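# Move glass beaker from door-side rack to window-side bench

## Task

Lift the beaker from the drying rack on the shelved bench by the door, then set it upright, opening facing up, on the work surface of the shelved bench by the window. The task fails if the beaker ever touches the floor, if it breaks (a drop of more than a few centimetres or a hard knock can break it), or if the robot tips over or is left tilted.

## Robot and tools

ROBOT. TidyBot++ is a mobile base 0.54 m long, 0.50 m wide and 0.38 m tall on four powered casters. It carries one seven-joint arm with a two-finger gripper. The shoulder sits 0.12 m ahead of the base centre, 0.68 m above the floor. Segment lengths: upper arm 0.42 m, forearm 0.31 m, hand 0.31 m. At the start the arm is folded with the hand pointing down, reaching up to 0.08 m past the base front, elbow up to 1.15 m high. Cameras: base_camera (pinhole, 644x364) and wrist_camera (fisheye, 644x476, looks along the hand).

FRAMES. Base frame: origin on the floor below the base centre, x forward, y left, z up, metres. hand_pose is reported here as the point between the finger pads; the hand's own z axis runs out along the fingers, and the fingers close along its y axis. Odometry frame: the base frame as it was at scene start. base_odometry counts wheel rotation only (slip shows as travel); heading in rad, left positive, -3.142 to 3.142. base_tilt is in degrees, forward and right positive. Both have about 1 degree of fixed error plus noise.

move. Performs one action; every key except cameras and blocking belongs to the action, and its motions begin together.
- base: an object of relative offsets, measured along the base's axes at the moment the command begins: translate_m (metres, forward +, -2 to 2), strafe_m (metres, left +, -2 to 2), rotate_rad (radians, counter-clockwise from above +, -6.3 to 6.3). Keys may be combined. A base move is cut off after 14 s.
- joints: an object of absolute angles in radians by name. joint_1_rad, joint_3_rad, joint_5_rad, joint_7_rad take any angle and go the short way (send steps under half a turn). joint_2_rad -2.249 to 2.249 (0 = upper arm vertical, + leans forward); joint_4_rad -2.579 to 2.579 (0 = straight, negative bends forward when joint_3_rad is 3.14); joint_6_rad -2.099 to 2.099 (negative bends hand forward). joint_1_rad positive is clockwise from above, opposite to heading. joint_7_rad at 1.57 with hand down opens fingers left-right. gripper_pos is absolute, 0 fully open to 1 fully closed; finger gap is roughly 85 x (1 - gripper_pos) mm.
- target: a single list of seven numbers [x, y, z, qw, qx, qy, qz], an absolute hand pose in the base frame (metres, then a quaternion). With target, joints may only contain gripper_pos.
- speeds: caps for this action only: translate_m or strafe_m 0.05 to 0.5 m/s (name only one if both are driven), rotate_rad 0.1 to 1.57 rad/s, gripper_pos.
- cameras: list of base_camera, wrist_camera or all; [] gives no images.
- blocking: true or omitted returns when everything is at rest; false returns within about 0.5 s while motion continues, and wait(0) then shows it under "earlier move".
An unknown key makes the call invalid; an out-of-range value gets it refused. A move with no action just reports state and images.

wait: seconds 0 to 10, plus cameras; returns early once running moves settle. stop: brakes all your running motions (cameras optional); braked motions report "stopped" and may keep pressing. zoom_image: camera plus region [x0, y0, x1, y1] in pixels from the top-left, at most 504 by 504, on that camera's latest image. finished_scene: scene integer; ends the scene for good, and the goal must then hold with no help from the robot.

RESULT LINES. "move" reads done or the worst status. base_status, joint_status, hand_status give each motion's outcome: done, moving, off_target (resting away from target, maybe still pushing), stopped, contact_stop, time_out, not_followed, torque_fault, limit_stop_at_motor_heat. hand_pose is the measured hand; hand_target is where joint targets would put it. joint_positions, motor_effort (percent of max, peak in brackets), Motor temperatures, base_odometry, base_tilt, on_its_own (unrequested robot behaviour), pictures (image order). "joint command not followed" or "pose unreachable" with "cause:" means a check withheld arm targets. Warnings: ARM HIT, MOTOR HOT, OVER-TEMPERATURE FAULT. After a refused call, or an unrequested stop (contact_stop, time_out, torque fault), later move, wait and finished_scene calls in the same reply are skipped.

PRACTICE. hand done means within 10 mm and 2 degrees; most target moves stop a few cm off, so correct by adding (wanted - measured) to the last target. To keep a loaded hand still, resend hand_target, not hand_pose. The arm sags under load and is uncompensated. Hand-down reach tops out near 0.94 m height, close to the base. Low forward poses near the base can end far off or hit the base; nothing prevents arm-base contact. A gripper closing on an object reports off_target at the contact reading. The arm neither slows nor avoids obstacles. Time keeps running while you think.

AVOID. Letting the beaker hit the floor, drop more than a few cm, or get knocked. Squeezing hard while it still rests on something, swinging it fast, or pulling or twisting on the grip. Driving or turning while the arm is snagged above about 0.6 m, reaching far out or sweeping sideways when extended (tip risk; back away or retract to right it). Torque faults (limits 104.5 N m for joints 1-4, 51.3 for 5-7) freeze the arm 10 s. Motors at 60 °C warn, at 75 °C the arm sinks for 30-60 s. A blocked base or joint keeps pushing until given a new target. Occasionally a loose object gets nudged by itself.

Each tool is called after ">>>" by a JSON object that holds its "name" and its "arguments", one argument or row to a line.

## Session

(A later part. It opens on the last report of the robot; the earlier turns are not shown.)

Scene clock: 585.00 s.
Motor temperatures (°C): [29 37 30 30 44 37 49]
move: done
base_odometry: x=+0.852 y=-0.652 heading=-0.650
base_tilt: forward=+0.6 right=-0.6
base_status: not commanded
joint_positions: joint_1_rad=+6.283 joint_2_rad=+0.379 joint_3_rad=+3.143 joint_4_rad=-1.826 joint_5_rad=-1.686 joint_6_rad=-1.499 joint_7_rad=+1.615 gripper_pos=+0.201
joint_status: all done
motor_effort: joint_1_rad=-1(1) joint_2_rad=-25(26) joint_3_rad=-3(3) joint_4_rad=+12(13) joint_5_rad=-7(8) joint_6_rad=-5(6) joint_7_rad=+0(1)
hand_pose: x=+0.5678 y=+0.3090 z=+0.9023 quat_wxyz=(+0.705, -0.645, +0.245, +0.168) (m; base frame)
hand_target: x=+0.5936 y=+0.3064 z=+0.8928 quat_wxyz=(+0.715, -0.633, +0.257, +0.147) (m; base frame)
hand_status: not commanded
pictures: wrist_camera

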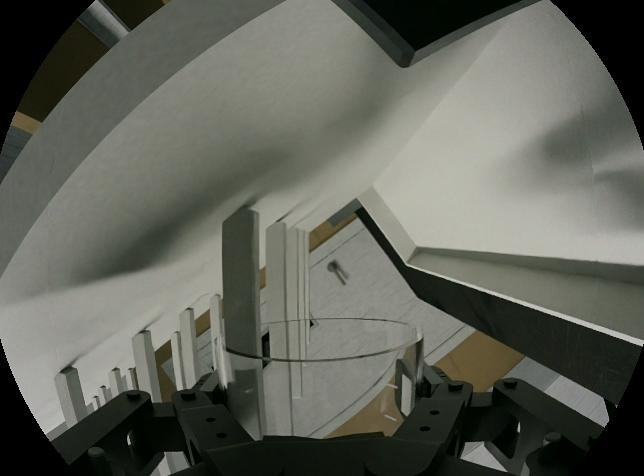

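>>> {"name": "move", "arguments": {
  "joints": {"gripper_pos": 0.32},
  "cameras": ["wrist_camera"]
}}

>>> {"name": "zoom_image", "arguments": {
  "camera": "wrist_camera",
  "region": [170, 220, 480, 450]
}}

Scene clock: 588.27 s.
Motor temperatures (°C): [29 37 30 30 44 37 49]
move: off_target
base_odometry: x=+0.852 y=-0.652 heading=-0.650
base_tilt: forward=+0.6 right=-0.6
base_status: not commanded
joint_positions: joint_1_rad=+6.283 joint_2_rad=+0.379 joint_3_rad=+3.143 joint_4_rad=-1.826 joint_5_rad=-1.687 joint_6_rad=-1.499 joint_7_rad=+1.615 gripper_pos=+0.215
joint_status: gripper_pos off_target (ended at +0.215, target +0.320)
motor_effort: joint_1_rad=-1(2) joint_2_rad=-24(25) joint_3_rad=-3(3) joint_4_rad=+12(12) joint_5_rad=-6(7) joint_6_rad=-4(5) joint_7_rad=+0(1)
hand_pose: x=+0.5679 y=+0.3089 z=+0.9024 quat_wxyz=(+0.705, -0.644, +0.245, +0.168) (m; base frame)
hand_target: x=+0.5936 y=+0.3064 z=+0.8928 quat_wxyz=(+0.715, -0.633, +0.257, +0.147) (m; base frame)
hand_status: not commanded
pictures: wrist_camera

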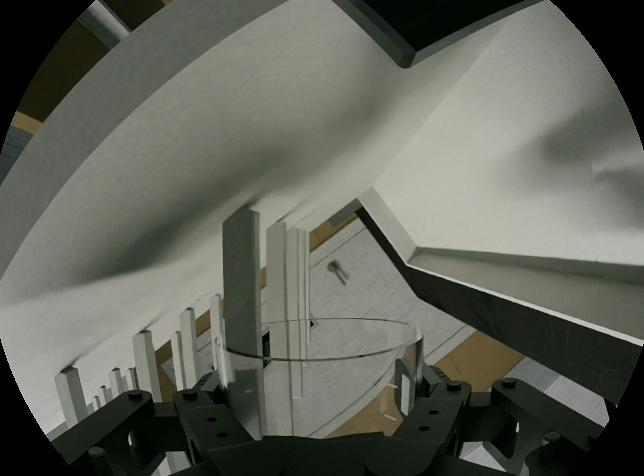

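Scaled by 1.626.

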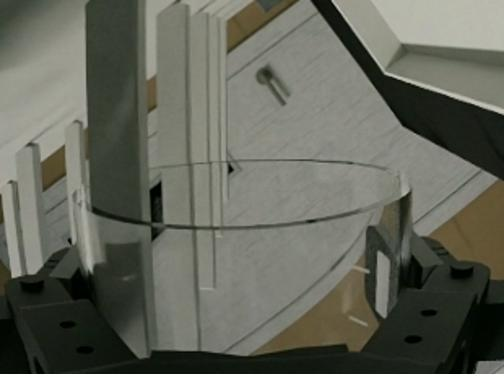

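>>> {"name": "move", "arguments": {
  "joints": {"joint_2_rad": 0.316, "joint_7_rad": 1.516},
  "base": {"translate_m": 0.012, "strafe_m": -0.005},
  "speeds": {"translate_m": 0.1},
  "cameras": ["wrist_camera"]
}}

Scene clock: 605.97 s.
Motor temperatures (°C): [29 37 30 30 44 37 49]
move: done
base_odometry: x=+0.858 y=-0.663 heading=-0.650
base_tilt: forward=+0.6 right=-0.6
base_status: done
joint_positions: joint_1_rad=+6.276 joint_2_rad=+0.357 joint_3_rad=+3.136 joint_4_rad=-1.826 joint_5_rad=-1.687 joint_6_rad=-1.496 joint_7_rad=+1.567 gripper_pos=+0.215
joint_status: all done
motor_effort: joint_1_rad=+2(4) joint_2_rad=-26(27) joint_3_rad=-3(3) joint_4_rad=+13(14) joint_5_rad=-8(10) joint_6_rad=-6(6) joint_7_rad=+0(2)
hand_pose: x=+0.5593 y=+0.3144 z=+0.9124 quat_wxyz=(+0.702, -0.641, +0.248, +0.183) (m; base frame)
hand_target: x=+0.5694 y=+0.3064 z=+0.9405 quat_wxyz=(+0.717, -0.622, +0.266, +0.168) (m; base frame)
hand_status: not commanded
pictures: wrist_camera

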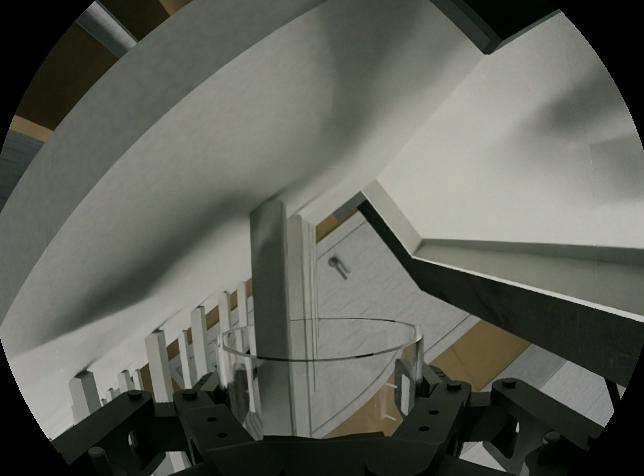

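>>> {"name": "move", "arguments": {
  "joints": {"joint_2_rad": 0.275, "joint_7_rad": 1.475},
  "base": {"translate_m": -0.016, "strafe_m": 0.0015},
  "speeds": {"translate_m": 0.15},
  "cameras": ["wrist_camera"]
}}

Scene clock: 609.90 s.
Motor temperatures (°C): [29 37 30 30 44 37 49]
move: done
base_odometry: x=+0.846 y=-0.652 heading=-0.650
base_tilt: forward=+0.6 right=-0.6
base_status: done
joint_positions: joint_1_rad=+6.278 joint_2_rad=+0.306 joint_3_rad=+3.136 joint_4_rad=-1.824 joint_5_rad=-1.687 joint_6_rad=-1.496 joint_7_rad=+1.538 gripper_pos=+0.215
joint_status: all done
motor_effort: joint_1_rad=+1(3) joint_2_rad=-24(31) joint_3_rad=-2(4) joint_4_rad=+14(15) joint_5_rad=-8(9) joint_6_rad=-5(8) joint_7_rad=+0(1)
hand_pose: x=+0.5477 y=+0.3134 z=+0.9355 quat_wxyz=(+0.707, -0.642, +0.240, +0.175) (m; base frame)
hand_target: x=+0.5585 y=+0.3064 z=+0.9587 quat_wxyz=(+0.719, -0.620, +0.264, +0.170) (m; base frame)
hand_status: not commanded
pictures: wrist_camera

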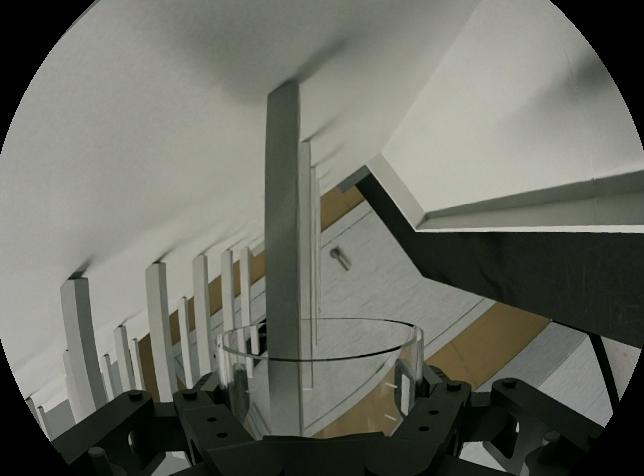

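>>> {"name": "move", "arguments": {
  "joints": {"joint_2_rad": 0.24, "joint_7_rad": 1.44},
  "base": {"translate_m": -0.022, "strafe_m": 0.0015},
  "speeds": {"translate_m": 0.15},
  "cameras": ["wrist_camera"]
}}

Scene clock: 613.03 s.
Motor temperatures (°C): [29 38 30 30 44 37 49]
move: done
base_odometry: x=+0.830 y=-0.638 heading=-0.650
base_tilt: forward=+0.6 right=-0.6
base_status: done
joint_positions: joint_1_rad=+6.278 joint_2_rad=+0.267 joint_3_rad=+3.137 joint_4_rad=-1.823 joint_5_rad=-1.687 joint_6_rad=-1.496 joint_7_rad=+1.506 gripper_pos=+0.215
joint_status: all done
motor_effort: joint_1_rad=+0(2) joint_2_rad=-23(29) joint_3_rad=-2(3) joint_4_rad=+14(15) joint_5_rad=-9(9) joint_6_rad=-5(7) joint_7_rad=+0(1)
hand_pose: x=+0.5381 y=+0.3129 z=+0.9518 quat_wxyz=(+0.709, -0.642, +0.237, +0.173) (m; base frame)
hand_target: x=+0.5485 y=+0.3064 z=+0.9739 quat_wxyz=(+0.721, -0.618, +0.263, +0.172) (m; base frame)
hand_status: not commanded
pictures: wrist_camera

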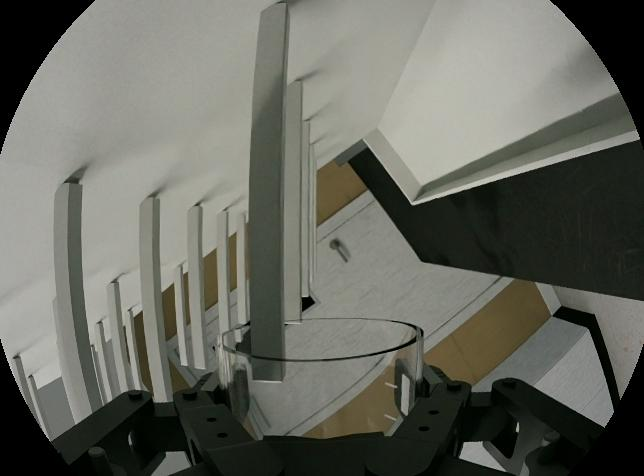

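>>> {"name": "move", "arguments": {
  "joints": {"joint_2_rad": 0.2, "joint_7_rad": 1.4},
  "base": {"translate_m": -0.025},
  "speeds": {"translate_m": 0.15},
  "cameras": ["wrist_camera"]
}}

Scene clock: 616.50 s.
Motor temperatures (°C): [29 38 30 30 44 37 49]
move: done
base_odometry: x=+0.809 y=-0.623 heading=-0.650
base_tilt: forward=+0.6 right=-0.6
base_status: done
joint_positions: joint_1_rad=+6.278 joint_2_rad=+0.224 joint_3_rad=+3.137 joint_4_rad=-1.823 joint_5_rad=-1.687 joint_6_rad=-1.496 joint_7_rad=+1.467 gripper_pos=+0.215
joint_status: all done
motor_effort: joint_1_rad=+0(2) joint_2_rad=-23(27) joint_3_rad=-1(3) joint_4_rad=+14(15) joint_5_rad=-9(10) joint_6_rad=-5(6) joint_7_rad=+0(1)
hand_pose: x=+0.5263 y=+0.3128 z=+0.9699 quat_wxyz=(+0.710, -0.641, +0.234, +0.173) (m; base frame)
hand_target: x=+0.5365 y=+0.3064 z=+0.9909 quat_wxyz=(+0.723, -0.616, +0.260, +0.174) (m; base frame)
hand_status: not commanded
pictures: wrist_camera

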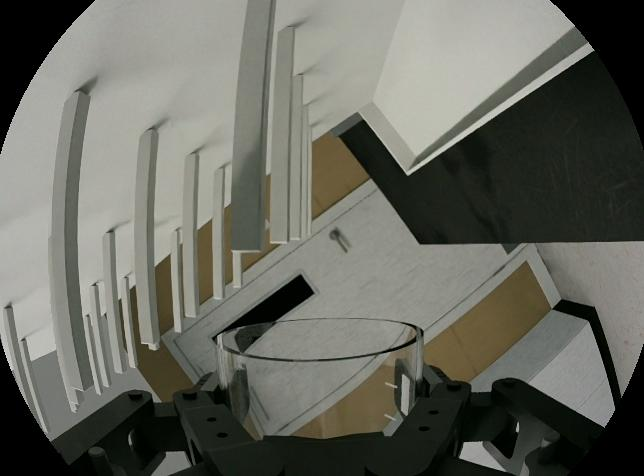

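>>> {"name": "move", "arguments": {
  "base": {"translate_m": -0.45},
  "speeds": {"translate_m": 0.3},
  "cameras": ["wrist_camera"]
}}

Scene clock: 627.97 s.
Motor temperatures (°C): [29 38 30 30 44 37 49]
move: done
base_odometry: x=+0.451 y=-0.351 heading=-0.649
base_tilt: forward=+0.6 right=-0.6
base_status: done
joint_positions: joint_1_rad=+6.279 joint_2_rad=+0.222 joint_3_rad=+3.137 joint_4_rad=-1.823 joint_5_rad=-1.687 joint_6_rad=-1.496 joint_7_rad=+1.467 gripper_pos=+0.215
joint_status: not commanded
motor_effort: joint_1_rad=+1(2) joint_2_rad=-22(25) joint_3_rad=-1(3) joint_4_rad=+14(15) joint_5_rad=-8(10) joint_6_rad=-5(6) joint_7_rad=-1(1)
hand_pose: x=+0.5255 y=+0.3128 z=+0.9710 quat_wxyz=(+0.711, -0.641, +0.233, +0.172) (m; base frame)
hand_target: x=+0.5365 y=+0.3064 z=+0.9909 quat_wxyz=(+0.723, -0.616, +0.260, +0.174) (m; base frame)
hand_status: not commanded
pictures: wrist_camera

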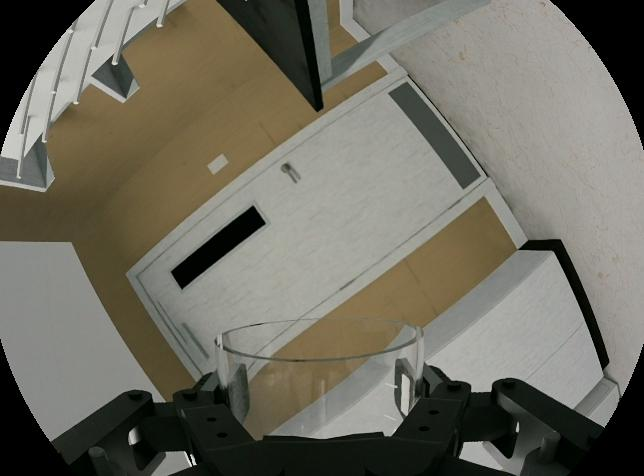

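>>> {"name": "move", "arguments": {
  "joints": {"joint_1_rad": 0.0, "joint_2_rad": 0.0, "joint_3_rad": 3.1416, "joint_4_rad": -2.094, "joint_5_rad": 0.0, "joint_6_rad": 0.524, "joint_7_rad": 1.57},
  "cameras": ["wrist_camera", "base_camera"]
}}

Scene clock: 638.87 s.
Motor temperatures (°C): [29 38 30 30 44 37 49]
move: done
base_odometry: x=+0.451 y=-0.351 heading=-0.649
base_tilt: forward=+0.6 right=-0.6
base_status: not commanded
joint_positions: joint_1_rad=+6.279 joint_2_rad=+0.033 joint_3_rad=+3.137 joint_4_rad=-2.076 joint_5_rad=-0.060 joint_6_rad=+0.426 joint_7_rad=+1.502 gripper_pos=+0.215
joint_status: all done
motor_effort: joint_1_rad=+1(2) joint_2_rad=-21(23) joint_3_rad=+0(2) joint_4_rad=+18(19) joint_5_rad=+0(9) joint_6_rad=+10(10) joint_7_rad=-1(2)
hand_pose: x=+0.7120 y=-0.0010 z=+0.9060 quat_wxyz=(+0.035, -0.744, +0.051, -0.665) (m; base frame)
hand_target: x=+0.7026 y=+0.0013 z=+0.9457 quat_wxyz=(+0.000, -0.707, +0.000, -0.707) (m; base frame)
hand_status: not commanded
pictures: base_camera, wrist_camera

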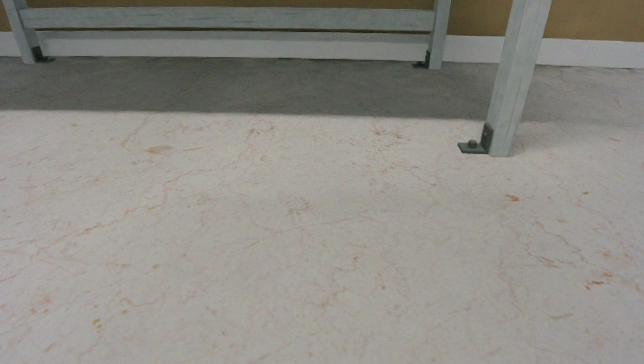

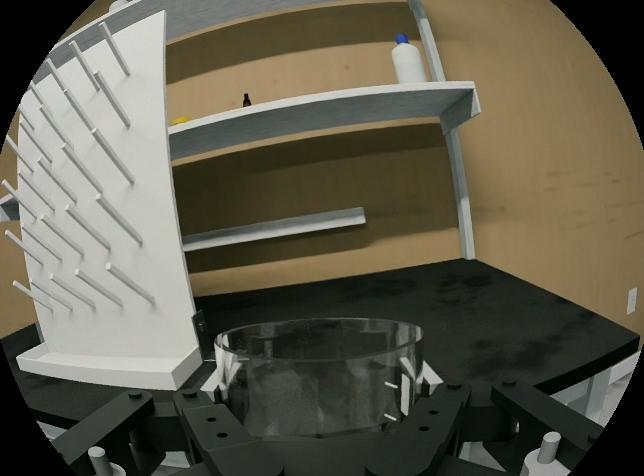

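>>> {"name": "move", "arguments": {
  "joints": {"joint_5_rad": 0.06, "joint_6_rad": 0.68, "joint_7_rad": 1.638},
  "base": {"rotate_rad": 2.7},
  "speeds": {"rotate_rad": 0.8},
  "cameras": ["wrist_camera", "base_camera"]
}}

Scene clock: 647.93 s.
Motor temperatures (°C): [29 38 30 30 44 37 49]
move: done
base_odometry: x=+0.451 y=-0.351 heading=+2.049
base_tilt: forward=+0.6 right=-0.6
base_status: done
joint_positions: joint_1_rad=+6.281 joint_2_rad=+0.028 joint_3_rad=+3.140 joint_4_rad=-2.082 joint_5_rad=+0.009 joint_6_rad=+0.601 joint_7_rad=+1.577 gripper_pos=+0.215
joint_status: all done
motor_effort: joint_1_rad=+0(4) joint_2_rad=-20(22) joint_3_rad=-1(3) joint_4_rad=+18(20) joint_5_rad=+0(1) joint_6_rad=+10(11) joint_7_rad=+0(2)
hand_pose: x=+0.7111 y=+0.0053 z=+0.9608 quat_wxyz=(-0.002, -0.684, -0.008, -0.729) (m; base frame)
hand_target: x=+0.6986 y=+0.0131 z=+0.9938 quat_wxyz=(-0.031, -0.648, -0.051, -0.759) (m; base frame)
hand_status: not commanded
pictures: base_camera, wrist_camera

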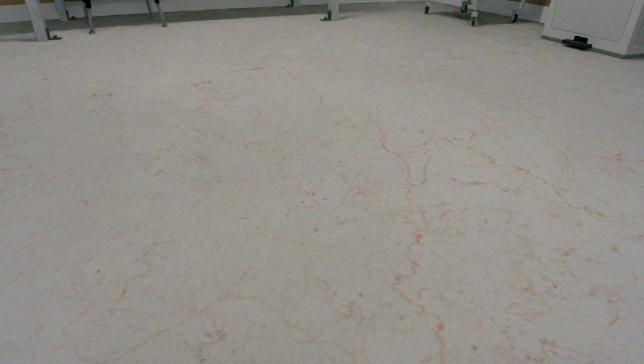

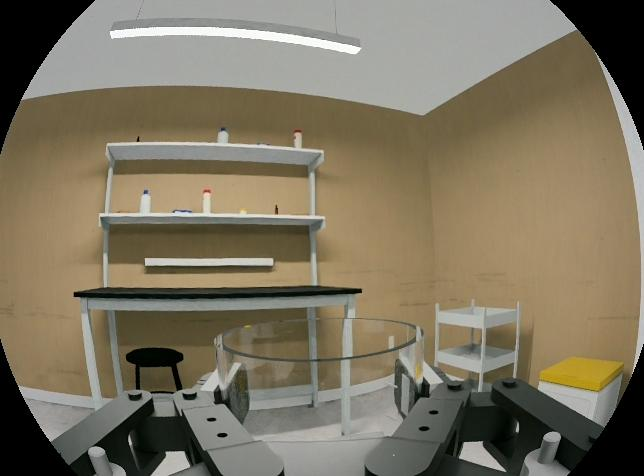

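>>> {"name": "move", "arguments": {
  "base": {"translate_m": 1.735, "strafe_m": -0.299, "rotate_rad": 0.648},
  "speeds": {"translate_m": 0.4, "rotate_rad": 0.4},
  "cameras": ["wrist_camera", "base_camera"]
}}

Scene clock: 662.77 s.
Motor temperatures (°C): [29 38 30 30 44 37 49]
move: done
base_odometry: x=-0.083 y=+1.327 heading=+2.698
base_tilt: forward=+0.6 right=-0.6
base_status: done
joint_positions: joint_1_rad=+6.282 joint_2_rad=+0.025 joint_3_rad=+3.140 joint_4_rad=-2.082 joint_5_rad=+0.009 joint_6_rad=+0.601 joint_7_rad=+1.577 gripper_pos=+0.215
joint_status: not commanded
motor_effort: joint_1_rad=+0(4) joint_2_rad=-20(21) joint_3_rad=-1(4) joint_4_rad=+18(19) joint_5_rad=+0(1) joint_6_rad=+10(10) joint_7_rad=+0(1)
hand_pose: x=+0.7105 y=+0.0048 z=+0.9621 quat_wxyz=(-0.002, -0.684, -0.008, -0.730) (m; base frame)
hand_target: x=+0.6986 y=+0.0131 z=+0.9938 quat_wxyz=(-0.031, -0.648, -0.051, -0.759) (m; base frame)
hand_status: not commanded
pictures: base_camera, wrist_camera

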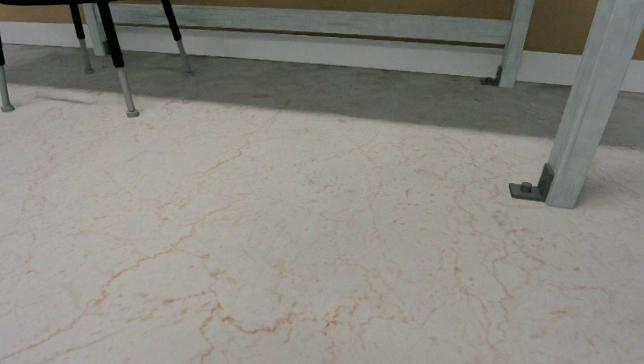

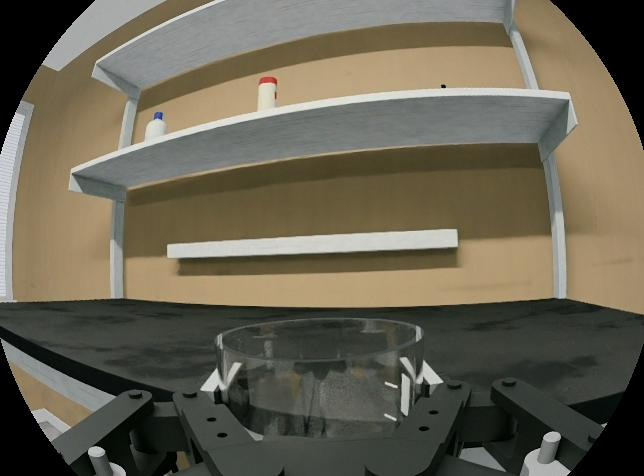

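>>> {"name": "zoom_image", "arguments": {
  "camera": "wrist_camera",
  "region": [0, 280, 322, 476]
}}

>>> {"name": "zoom_image", "arguments": {
  "camera": "wrist_camera",
  "region": [322, 280, 644, 476]
}}

Scaled by 1.565.

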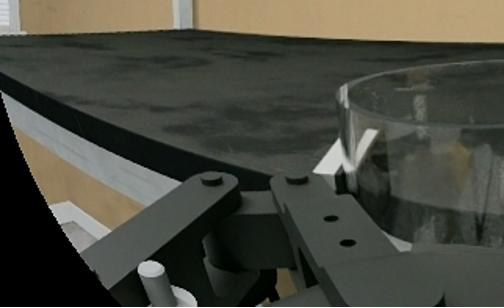

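Scaled by 1.565.

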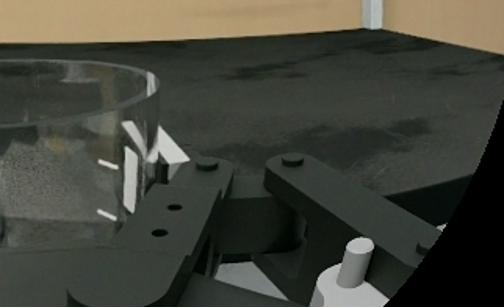

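>>> {"name": "move", "arguments": {
  "base": {"translate_m": -0.2, "rotate_rad": -0.27},
  "speeds": {"translate_m": 0.3, "rotate_rad": 0.4},
  "cameras": ["wrist_camera", "base_camera"]
}}

Scene clock: 682.67 s.
Motor temperatures (°C): [29 38 30 30 44 38 49]
move: done
base_odometry: x=+0.098 y=+1.241 heading=+2.426
base_tilt: forward=+0.6 right=-0.6
base_status: done
joint_positions: joint_1_rad=+6.287 joint_2_rad=+0.019 joint_3_rad=+3.145 joint_4_rad=-2.082 joint_5_rad=+0.010 joint_6_rad=+0.601 joint_7_rad=+1.577 gripper_pos=+0.215
joint_status: not commanded
motor_effort: joint_1_rad=+1(3) joint_2_rad=-19(23) joint_3_rad=+0(3) joint_4_rad=+18(19) joint_5_rad=+0(1) joint_6_rad=+10(11) joint_7_rad=+0(1)
hand_pose: x=+0.7089 y=-0.0016 z=+0.9656 quat_wxyz=(-0.006, -0.682, -0.004, -0.732) (m; base frame)
hand_target: x=+0.6986 y=+0.0131 z=+0.9938 quat_wxyz=(-0.031, -0.648, -0.051, -0.759) (m; base frame)
hand_status: not commanded
pictures: base_camera, wrist_camera

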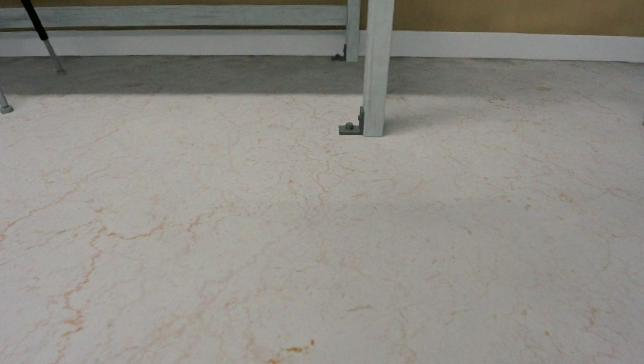

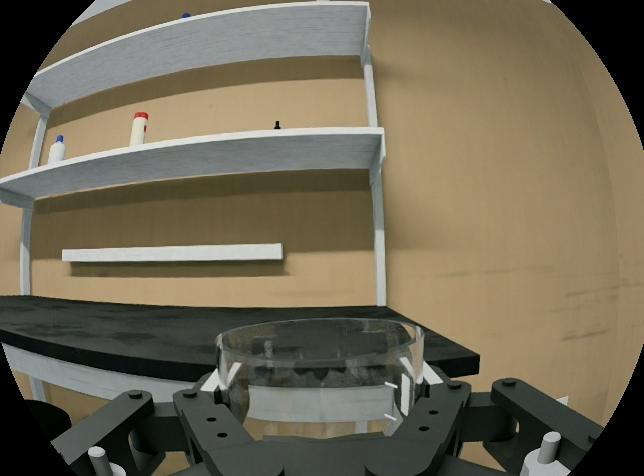

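>>> {"name": "move", "arguments": {
  "base": {"translate_m": 0.1},
  "speeds": {"translate_m": 0.3},
  "cameras": ["wrist_camera", "base_camera"]
}}

Scene clock: 698.57 s.
Motor temperatures (°C): [29 38 30 30 44 38 49]
move: done
base_odometry: x=+0.023 y=+1.307 heading=+2.426
base_tilt: forward=+0.6 right=-0.6
base_status: done
joint_positions: joint_1_rad=+6.287 joint_2_rad=+0.017 joint_3_rad=+3.145 joint_4_rad=-2.082 joint_5_rad=+0.010 joint_6_rad=+0.602 joint_7_rad=+1.577 gripper_pos=+0.215
joint_status: not commanded
motor_effort: joint_1_rad=+0(2) joint_2_rad=-19(26) joint_3_rad=+0(1) joint_4_rad=+18(20) joint_5_rad=-1(1) joint_6_rad=+9(12) joint_7_rad=+0(1)
hand_pose: x=+0.7080 y=-0.0015 z=+0.9673 quat_wxyz=(-0.006, -0.680, -0.004, -0.733) (m; base frame)
hand_target: x=+0.6986 y=+0.0131 z=+0.9938 quat_wxyz=(-0.031, -0.648, -0.051, -0.759) (m; base frame)
hand_status: not commanded
pictures: base_camera, wrist_camera

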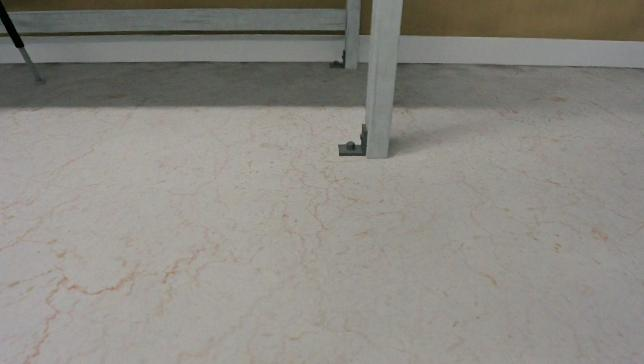

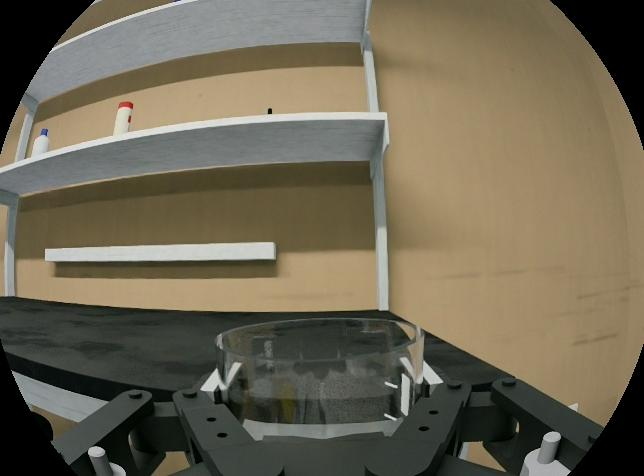

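>>> {"name": "move", "arguments": {
  "joints": {"joint_2_rad": -0.333, "joint_4_rad": -1.865, "joint_6_rad": 0.0},
  "cameras": ["wrist_camera", "base_camera"]
}}

Scene clock: 712.07 s.
Motor temperatures (°C): [29 38 30 30 44 38 49]
move: done
base_odometry: x=+0.023 y=+1.307 heading=+2.426
base_tilt: forward=+0.6 right=-0.6
base_status: not commanded
joint_positions: joint_1_rad=+6.287 joint_2_rad=-0.314 joint_3_rad=+3.145 joint_4_rad=-1.879 joint_5_rad=+0.010 joint_6_rad=+0.062 joint_7_rad=+1.577 gripper_pos=+0.215
joint_status: all done
motor_effort: joint_1_rad=+0(2) joint_2_rad=-11(22) joint_3_rad=-1(1) joint_4_rad=+21(21) joint_5_rad=+0(1) joint_6_rad=+10(12) joint_7_rad=+0(1)
hand_pose: x=+0.6138 y=-0.0027 z=+1.1054 quat_wxyz=(-0.008, -0.682, -0.003, -0.731) (m; base frame)
hand_target: x=+0.6066 y=+0.0013 z=+1.1037 quat_wxyz=(-0.046, -0.692, -0.044, -0.719) (m; base frame)
hand_status: not commanded
pictures: base_camera, wrist_camera

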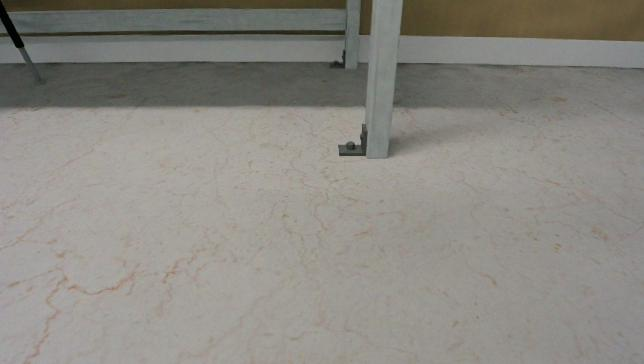

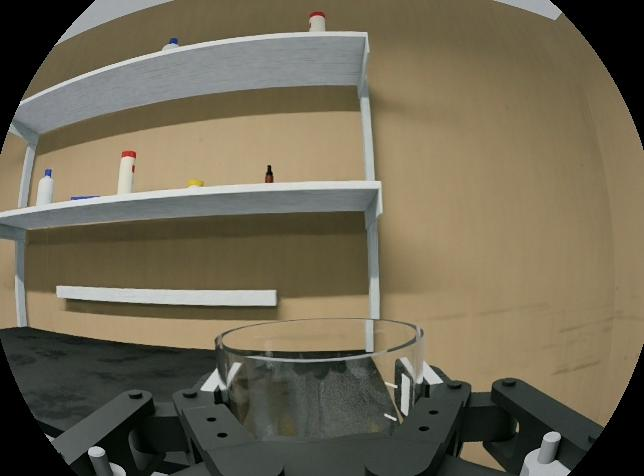

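>>> {"name": "zoom_image", "arguments": {
  "camera": "wrist_camera",
  "region": [0, 300, 240, 476]
}}

Scaled by 2.100.

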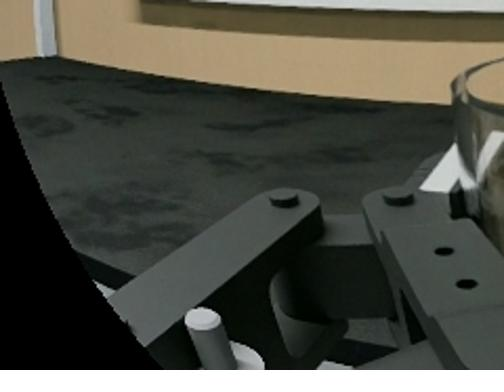

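>>> {"name": "move", "arguments": {
  "base": {"strafe_m": 0.35},
  "speeds": {"strafe_m": 0.3},
  "cameras": ["wrist_camera", "base_camera"]
}}

Scene clock: 733.57 s.
Motor temperatures (°C): [29 38 30 30 44 38 49]
move: done
base_odometry: x=-0.207 y=+1.043 heading=+2.426
base_tilt: forward=+0.5 right=-0.6
base_status: done
joint_positions: joint_1_rad=+6.287 joint_2_rad=-0.314 joint_3_rad=+3.142 joint_4_rad=-1.879 joint_5_rad=+0.010 joint_6_rad=+0.058 joint_7_rad=+1.577 gripper_pos=+0.215
joint_status: not commanded
motor_effort: joint_1_rad=+1(2) joint_2_rad=-12(12) joint_3_rad=+1(3) joint_4_rad=+21(21) joint_5_rad=+0(1) joint_6_rad=+9(10) joint_7_rad=+0(1)
hand_pose: x=+0.6139 y=-0.0003 z=+1.1041 quat_wxyz=(-0.007, -0.684, -0.005, -0.730) (m; base frame)
hand_target: x=+0.6066 y=+0.0013 z=+1.1037 quat_wxyz=(-0.046, -0.692, -0.044, -0.719) (m; base frame)
hand_status: not commanded
pictures: base_camera, wrist_camera

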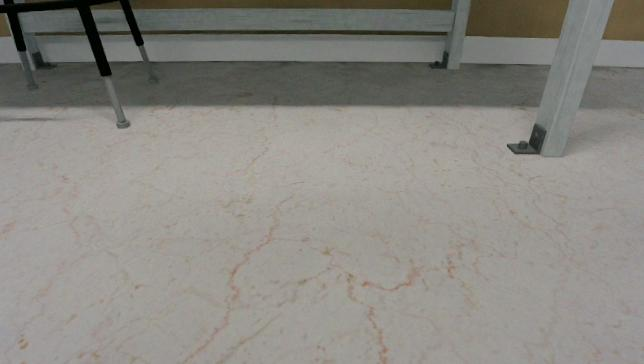

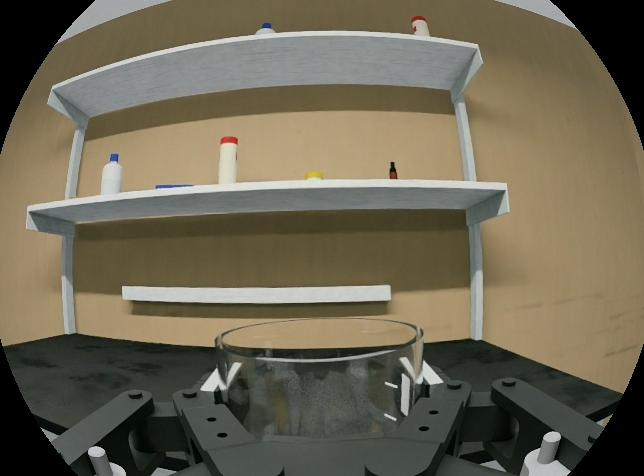

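>>> {"name": "move", "arguments": {
  "base": {"translate_m": 0.45},
  "speeds": {"translate_m": 0.25},
  "cameras": ["wrist_camera", "base_camera"]
}}

Scene clock: 741.20 s.
Motor temperatures (°C): [29 37 30 30 44 38 49]
move: done
base_odometry: x=-0.547 y=+1.339 heading=+2.426
base_tilt: forward=+0.6 right=-0.6
base_status: done
joint_positions: joint_1_rad=+6.287 joint_2_rad=-0.320 joint_3_rad=+3.142 joint_4_rad=-1.878 joint_5_rad=+0.010 joint_6_rad=+0.056 joint_7_rad=+1.577 gripper_pos=+0.215
joint_status: not commanded
motor_effort: joint_1_rad=+1(2) joint_2_rad=-11(15) joint_3_rad=+0(1) joint_4_rad=+20(22) joint_5_rad=-1(1) joint_6_rad=+10(10) joint_7_rad=+0(1)
hand_pose: x=+0.6115 y=-0.0002 z=+1.1065 quat_wxyz=(-0.007, -0.682, -0.005, -0.731) (m; base frame)
hand_target: x=+0.6066 y=+0.0013 z=+1.1037 quat_wxyz=(-0.046, -0.692, -0.044, -0.719) (m; base frame)
hand_status: not commanded
pictures: base_camera, wrist_camera

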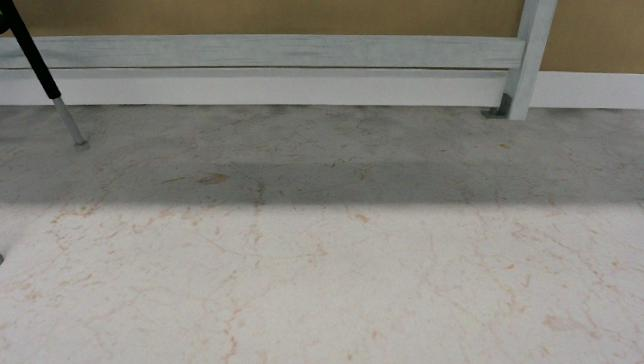

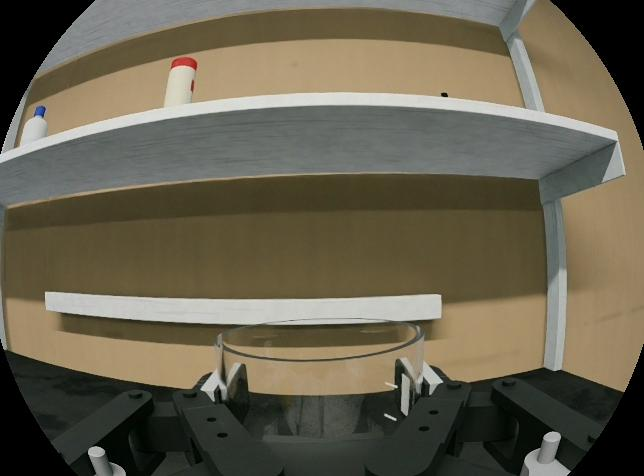

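>>> {"name": "move", "arguments": {
  "joints": {"joint_4_rad": -2.216, "joint_6_rad": 0.455},
  "cameras": ["wrist_camera", "base_camera"]
}}

Scene clock: 747.67 s.
Motor temperatures (°C): [29 37 30 30 44 38 49]
move: done
base_odometry: x=-0.547 y=+1.339 heading=+2.426
base_tilt: forward=+0.6 right=-0.6
base_status: not commanded
joint_positions: joint_1_rad=+6.287 joint_2_rad=-0.320 joint_3_rad=+3.142 joint_4_rad=-2.194 joint_5_rad=+0.010 joint_6_rad=+0.358 joint_7_rad=+1.577 gripper_pos=+0.215
joint_status: all done
motor_effort: joint_1_rad=+1(2) joint_2_rad=-10(12) joint_3_rad=+0(1) joint_4_rad=+20(21) joint_5_rad=+0(1) joint_6_rad=+9(11) joint_7_rad=+0(1)
hand_pose: x=+0.5975 y=+0.0007 z=+1.0045 quat_wxyz=(-0.006, -0.687, -0.005, -0.726) (m; base frame)
hand_target: x=+0.5887 y=+0.0095 z=+1.0269 quat_wxyz=(-0.037, -0.653, -0.050, -0.755) (m; base frame)
hand_status: not commanded
pictures: base_camera, wrist_camera

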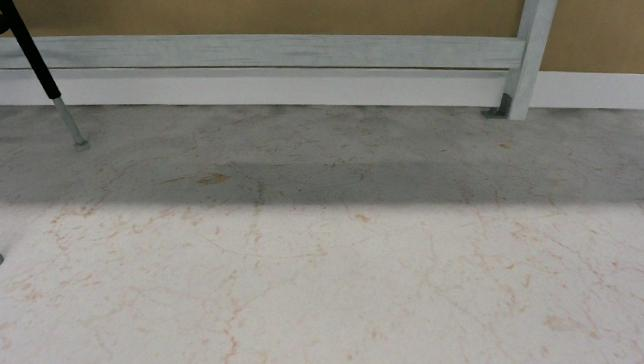

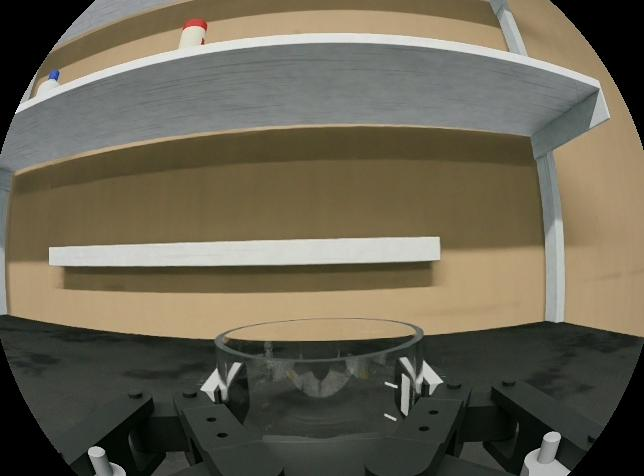

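>>> {"name": "move", "arguments": {
  "joints": {"joint_4_rad": -2.246, "joint_6_rad": 0.495},
  "cameras": ["wrist_camera"]
}}

Scene clock: 753.13 s.
Motor temperatures (°C): [29 37 30 30 44 38 49]
move: done
base_odometry: x=-0.547 y=+1.339 heading=+2.426
base_tilt: forward=+0.6 right=-0.6
base_status: not commanded
joint_positions: joint_1_rad=+6.287 joint_2_rad=-0.320 joint_3_rad=+3.142 joint_4_rad=-2.226 joint_5_rad=+0.010 joint_6_rad=+0.403 joint_7_rad=+1.577 gripper_pos=+0.215
joint_status: all done
motor_effort: joint_1_rad=+1(2) joint_2_rad=-10(11) joint_3_rad=+0(1) joint_4_rad=+20(21) joint_5_rad=-1(1) joint_6_rad=+10(10) joint_7_rad=+0(1)
hand_pose: x=+0.5940 y=+0.0009 z=+0.9988 quat_wxyz=(-0.006, -0.683, -0.005, -0.731) (m; base frame)
hand_target: x=+0.5852 y=+0.0102 z=+1.0211 quat_wxyz=(-0.036, -0.649, -0.050, -0.758) (m; base frame)
hand_status: not commanded
pictures: wrist_camera

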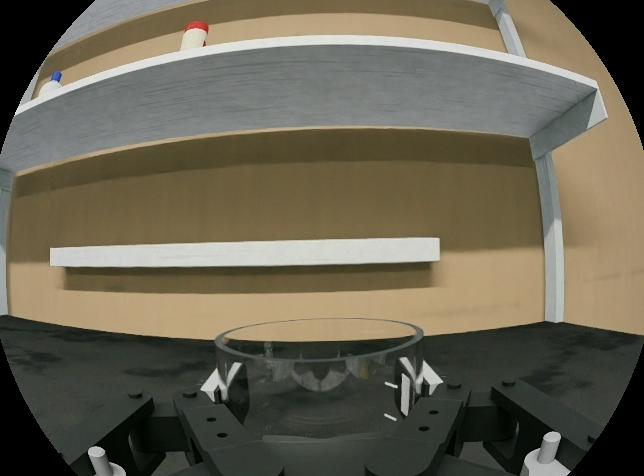

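>>> {"name": "move", "arguments": {
  "joints": {"joint_4_rad": -2.273, "joint_6_rad": 0.522},
  "cameras": []
}}

>>> {"name": "move", "arguments": {
  "joints": {"joint_4_rad": -2.29, "joint_6_rad": 0.539},
  "cameras": ["wrist_camera"]
}}

Scene clock: 755.37 s.
Motor temperatures (°C): [29 37 30 30 44 38 49]
move: done
base_odometry: x=-0.547 y=+1.339 heading=+2.426
base_tilt: forward=+0.6 right=-0.6
base_status: not commanded
joint_positions: joint_1_rad=+6.287 joint_2_rad=-0.320 joint_3_rad=+3.142 joint_4_rad=-2.254 joint_5_rad=+0.010 joint_6_rad=+0.431 joint_7_rad=+1.577 gripper_pos=+0.215
joint_status: all done
motor_effort: joint_1_rad=+1(2) joint_2_rad=-10(11) joint_3_rad=+0(1) joint_4_rad=+20(21) joint_5_rad=-1(1) joint_6_rad=+10(10) joint_7_rad=+0(1)
hand_pose: x=+0.5911 y=+0.0010 z=+0.9907 quat_wxyz=(-0.005, -0.683, -0.006, -0.731) (m; base frame)
hand_target: x=+0.5822 y=+0.0107 z=+1.0131 quat_wxyz=(-0.035, -0.649, -0.050, -0.758) (m; base frame)
hand_status: not commanded
pictures: none
No camera images: "cameras" was empty.

Scene clock: 755.93 s.
Motor temperatures (°C): [29 37 30 30 44 38 49]
move: done
base_odometry: x=-0.547 y=+1.339 heading=+2.426
base_tilt: forward=+0.6 right=-0.6
base_status: not commanded
joint_positions: joint_1_rad=+6.287 joint_2_rad=-0.320 joint_3_rad=+3.142 joint_4_rad=-2.270 joint_5_rad=+0.010 joint_6_rad=+0.448 joint_7_rad=+1.577 gripper_pos=+0.215
joint_status: all done
motor_effort: joint_1_rad=+0(2) joint_2_rad=-10(10) joint_3_rad=+0(1) joint_4_rad=+19(20) joint_5_rad=+0(1) joint_6_rad=+10(11) joint_7_rad=+0(1)
hand_pose: x=+0.5892 y=+0.0010 z=+0.9861 quat_wxyz=(-0.005, -0.682, -0.006, -0.731) (m; base frame)
hand_target: x=+0.5802 y=+0.0109 z=+1.0081 quat_wxyz=(-0.035, -0.649, -0.050, -0.758) (m; base frame)
hand_status: not commanded
pictures: wrist_camera

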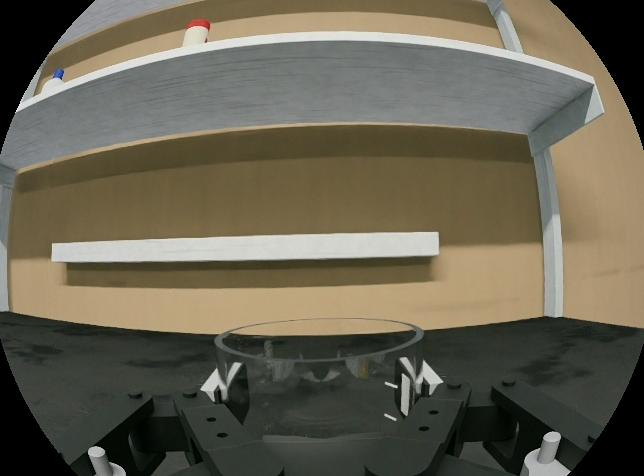

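>>> {"name": "move", "arguments": {
  "joints": {"joint_4_rad": -2.307, "joint_6_rad": 0.556},
  "cameras": []
}}

>>> {"name": "move", "arguments": {
  "joints": {"joint_4_rad": -2.324, "joint_6_rad": 0.573},
  "cameras": ["wrist_camera"]
}}

Scene clock: 757.97 s.
Motor temperatures (°C): [29 37 30 30 44 38 49]
move: done
base_odometry: x=-0.547 y=+1.339 heading=+2.426
base_tilt: forward=+0.6 right=-0.6
base_status: not commanded
joint_positions: joint_1_rad=+6.287 joint_2_rad=-0.320 joint_3_rad=+3.142 joint_4_rad=-2.287 joint_5_rad=+0.010 joint_6_rad=+0.465 joint_7_rad=+1.577 gripper_pos=+0.215
joint_status: all done
motor_effort: joint_1_rad=+0(2) joint_2_rad=-10(10) joint_3_rad=+0(1) joint_4_rad=+20(20) joint_5_rad=+0(1) joint_6_rad=+9(10) joint_7_rad=+0(1)
hand_pose: x=+0.5872 y=+0.0011 z=+0.9813 quat_wxyz=(-0.005, -0.682, -0.006, -0.731) (m; base frame)
hand_target: x=+0.5782 y=+0.0112 z=+1.0032 quat_wxyz=(-0.035, -0.649, -0.050, -0.758) (m; base frame)
hand_status: not commanded
pictures: none
No camera images: "cameras" was empty.

Scene clock: 758.53 s.
Motor temperatures (°C): [29 37 30 30 44 38 49]
move: done
base_odometry: x=-0.547 y=+1.339 heading=+2.426
base_tilt: forward=+0.6 right=-0.6
base_status: not commanded
joint_positions: joint_1_rad=+6.287 joint_2_rad=-0.320 joint_3_rad=+3.142 joint_4_rad=-2.304 joint_5_rad=+0.010 joint_6_rad=+0.482 joint_7_rad=+1.577 gripper_pos=+0.215
joint_status: all done
motor_effort: joint_1_rad=+0(2) joint_2_rad=-9(10) joint_3_rad=+0(1) joint_4_rad=+19(20) joint_5_rad=-1(1) joint_6_rad=+9(10) joint_7_rad=+0(1)
hand_pose: x=+0.5851 y=+0.0011 z=+0.9768 quat_wxyz=(-0.005, -0.682, -0.006, -0.731) (m; base frame)
hand_target: x=+0.5760 y=+0.0115 z=+0.9983 quat_wxyz=(-0.034, -0.649, -0.051, -0.758) (m; base frame)
hand_status: not commanded
pictures: wrist_camera

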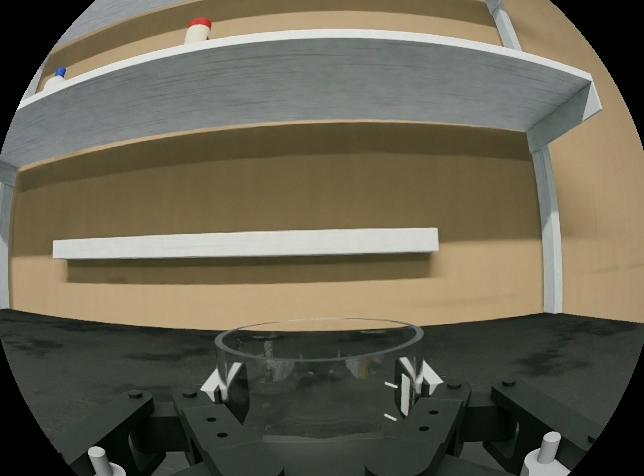

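>>> {"name": "move", "arguments": {
  "joints": {"joint_4_rad": -2.341, "joint_6_rad": 0.59},
  "cameras": []
}}

>>> {"name": "move", "arguments": {
  "joints": {"joint_4_rad": -2.358, "joint_6_rad": 0.607},
  "cameras": ["wrist_camera"]
}}

Scene clock: 762.17 s.
Motor temperatures (°C): [29 37 30 30 44 38 49]
move: done
base_odometry: x=-0.547 y=+1.339 heading=+2.426
base_tilt: forward=+0.6 right=-0.6
base_status: not commanded
joint_positions: joint_1_rad=+6.287 joint_2_rad=-0.320 joint_3_rad=+3.142 joint_4_rad=-2.315 joint_5_rad=+0.010 joint_6_rad=+0.506 joint_7_rad=+1.577 gripper_pos=+0.215
joint_status: all done
motor_effort: joint_1_rad=+0(1) joint_2_rad=-9(10) joint_3_rad=+0(1) joint_4_rad=+18(19) joint_5_rad=+0(1) joint_6_rad=+9(9) joint_7_rad=+0(1)
hand_pose: x=+0.5834 y=+0.0012 z=+0.9773 quat_wxyz=(-0.005, -0.678, -0.006, -0.735) (m; base frame)
hand_target: x=+0.5738 y=+0.0117 z=+0.9934 quat_wxyz=(-0.034, -0.649, -0.051, -0.758) (m; base frame)
hand_status: not commanded
pictures: none
No camera images: "cameras" was empty.

Scene clock: 762.73 s.
Motor temperatures (°C): [29 37 30 30 44 38 49]
move: done
base_odometry: x=-0.547 y=+1.339 heading=+2.426
base_tilt: forward=+0.5 right=-0.6
base_status: not commanded
joint_positions: joint_1_rad=+6.287 joint_2_rad=-0.320 joint_3_rad=+3.142 joint_4_rad=-2.327 joint_5_rad=+0.010 joint_6_rad=+0.530 joint_7_rad=+1.577 gripper_pos=+0.215
joint_status: all done
motor_effort: joint_1_rad=+0(1) joint_2_rad=-7(10) joint_3_rad=+0(1) joint_4_rad=+17(19) joint_5_rad=+0(1) joint_6_rad=+8(10) joint_7_rad=+0(1)
hand_pose: x=+0.5815 y=+0.0013 z=+0.9778 quat_wxyz=(-0.005, -0.673, -0.006, -0.740) (m; base frame)
hand_target: x=+0.5715 y=+0.0120 z=+0.9886 quat_wxyz=(-0.033, -0.649, -0.051, -0.758) (m; base frame)
hand_status: not commanded
pictures: wrist_camera

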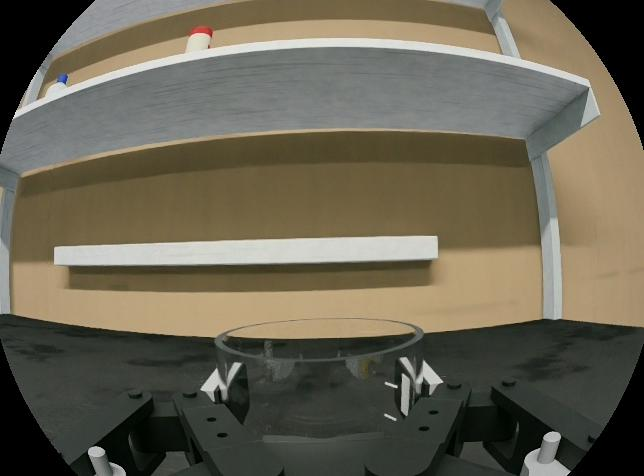

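>>> {"name": "move", "arguments": {
  "joints": {"gripper_pos": 0.18},
  "cameras": ["wrist_camera"]
}}

Scene clock: 765.83 s.
Motor temperatures (°C): [29 37 30 30 44 38 49]
move: done
base_odometry: x=-0.547 y=+1.339 heading=+2.426
base_tilt: forward=+0.6 right=-0.6
base_status: not commanded
joint_positions: joint_1_rad=+6.287 joint_2_rad=-0.320 joint_3_rad=+3.142 joint_4_rad=-2.330 joint_5_rad=+0.010 joint_6_rad=+0.530 joint_7_rad=+1.577 gripper_pos=+0.180
joint_status: all done
motor_effort: joint_1_rad=+1(1) joint_2_rad=-9(9) joint_3_rad=+0(1) joint_4_rad=+18(19) joint_5_rad=+0(1) joint_6_rad=+9(9) joint_7_rad=-1(1)
hand_pose: x=+0.5812 y=+0.0013 z=+0.9759 quat_wxyz=(-0.005, -0.674, -0.006, -0.738) (m; base frame)
hand_target: x=+0.5715 y=+0.0120 z=+0.9886 quat_wxyz=(-0.033, -0.649, -0.051, -0.758) (m; base frame)
hand_status: not commanded
pictures: wrist_camera

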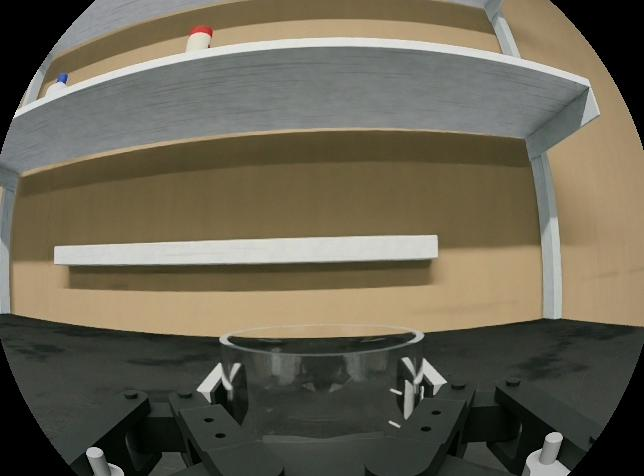

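>>> {"name": "move", "arguments": {
  "joints": {"gripper_pos": 0.0},
  "cameras": ["wrist_camera"]
}}

>>> {"name": "zoom_image", "arguments": {
  "camera": "wrist_camera",
  "region": [170, 260, 480, 476]
}}

Scene clock: 768.57 s.
Motor temperatures (°C): [29 37 30 30 44 38 49]
move: done
base_odometry: x=-0.547 y=+1.339 heading=+2.426
base_tilt: forward=+0.6 right=-0.6
base_status: not commanded
joint_positions: joint_1_rad=+6.287 joint_2_rad=-0.320 joint_3_rad=+3.142 joint_4_rad=-2.330 joint_5_rad=+0.010 joint_6_rad=+0.530 joint_7_rad=+1.577 gripper_pos=+0.000
joint_status: all done
motor_effort: joint_1_rad=+0(2) joint_2_rad=-9(10) joint_3_rad=+0(1) joint_4_rad=+18(18) joint_5_rad=+0(1) joint_6_rad=+8(9) joint_7_rad=+0(1)
hand_pose: x=+0.5812 y=+0.0013 z=+0.9759 quat_wxyz=(-0.005, -0.674, -0.006, -0.738) (m; base frame)
hand_target: x=+0.5715 y=+0.0120 z=+0.9886 quat_wxyz=(-0.033, -0.649, -0.051, -0.758) (m; base frame)
hand_status: not commanded
pictures: wrist_camera

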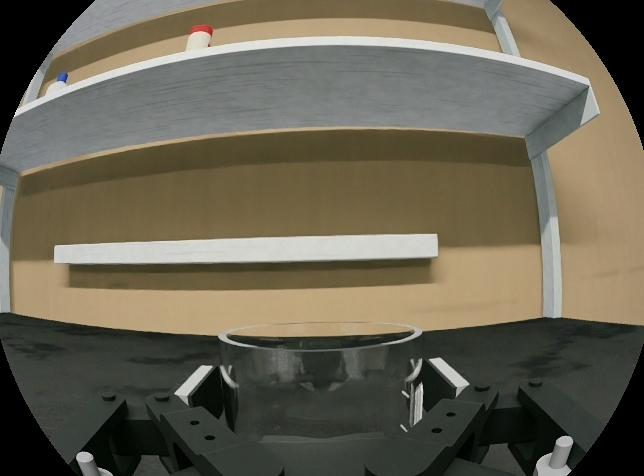

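Scaled by 1.626.

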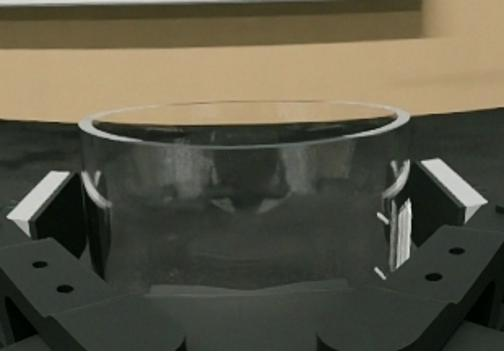

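>>> {"name": "move", "arguments": {
  "base": {"translate_m": -0.2},
  "speeds": {"translate_m": 0.1},
  "cameras": ["wrist_camera"]
}}

Scene clock: 772.23 s.
Motor temperatures (°C): [29 37 30 30 44 38 49]
move: done
base_odometry: x=-0.396 y=+1.207 heading=+2.426
base_tilt: forward=+0.6 right=-0.6
base_status: done
joint_positions: joint_1_rad=+6.287 joint_2_rad=-0.323 joint_3_rad=+3.142 joint_4_rad=-2.332 joint_5_rad=+0.010 joint_6_rad=+0.530 joint_7_rad=+1.577 gripper_pos=+0.000
joint_status: not commanded
motor_effort: joint_1_rad=+1(2) joint_2_rad=-8(12) joint_3_rad=+0(1) joint_4_rad=+18(19) joint_5_rad=+0(1) joint_6_rad=+9(9) joint_7_rad=+0(1)
hand_pose: x=+0.5800 y=+0.0013 z=+0.9764 quat_wxyz=(-0.005, -0.674, -0.006, -0.739) (m; base frame)
hand_target: x=+0.5715 y=+0.0120 z=+0.9886 quat_wxyz=(-0.033, -0.649, -0.051, -0.758) (m; base frame)
hand_status: not commanded
pictures: wrist_camera

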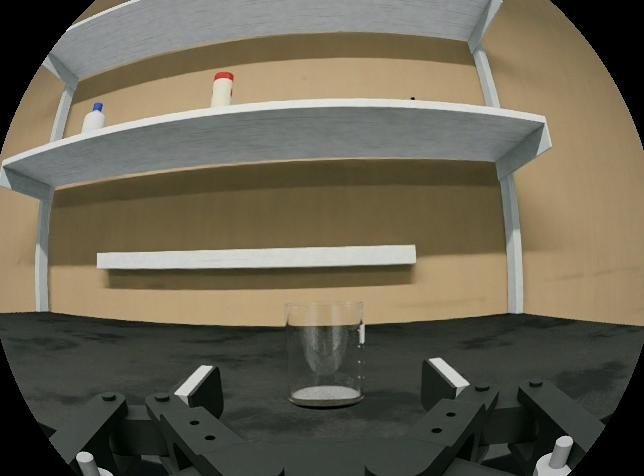

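>>> {"name": "finished_scene", "arguments": {
  "scene": 1
}}

The scene is finished: the task was done.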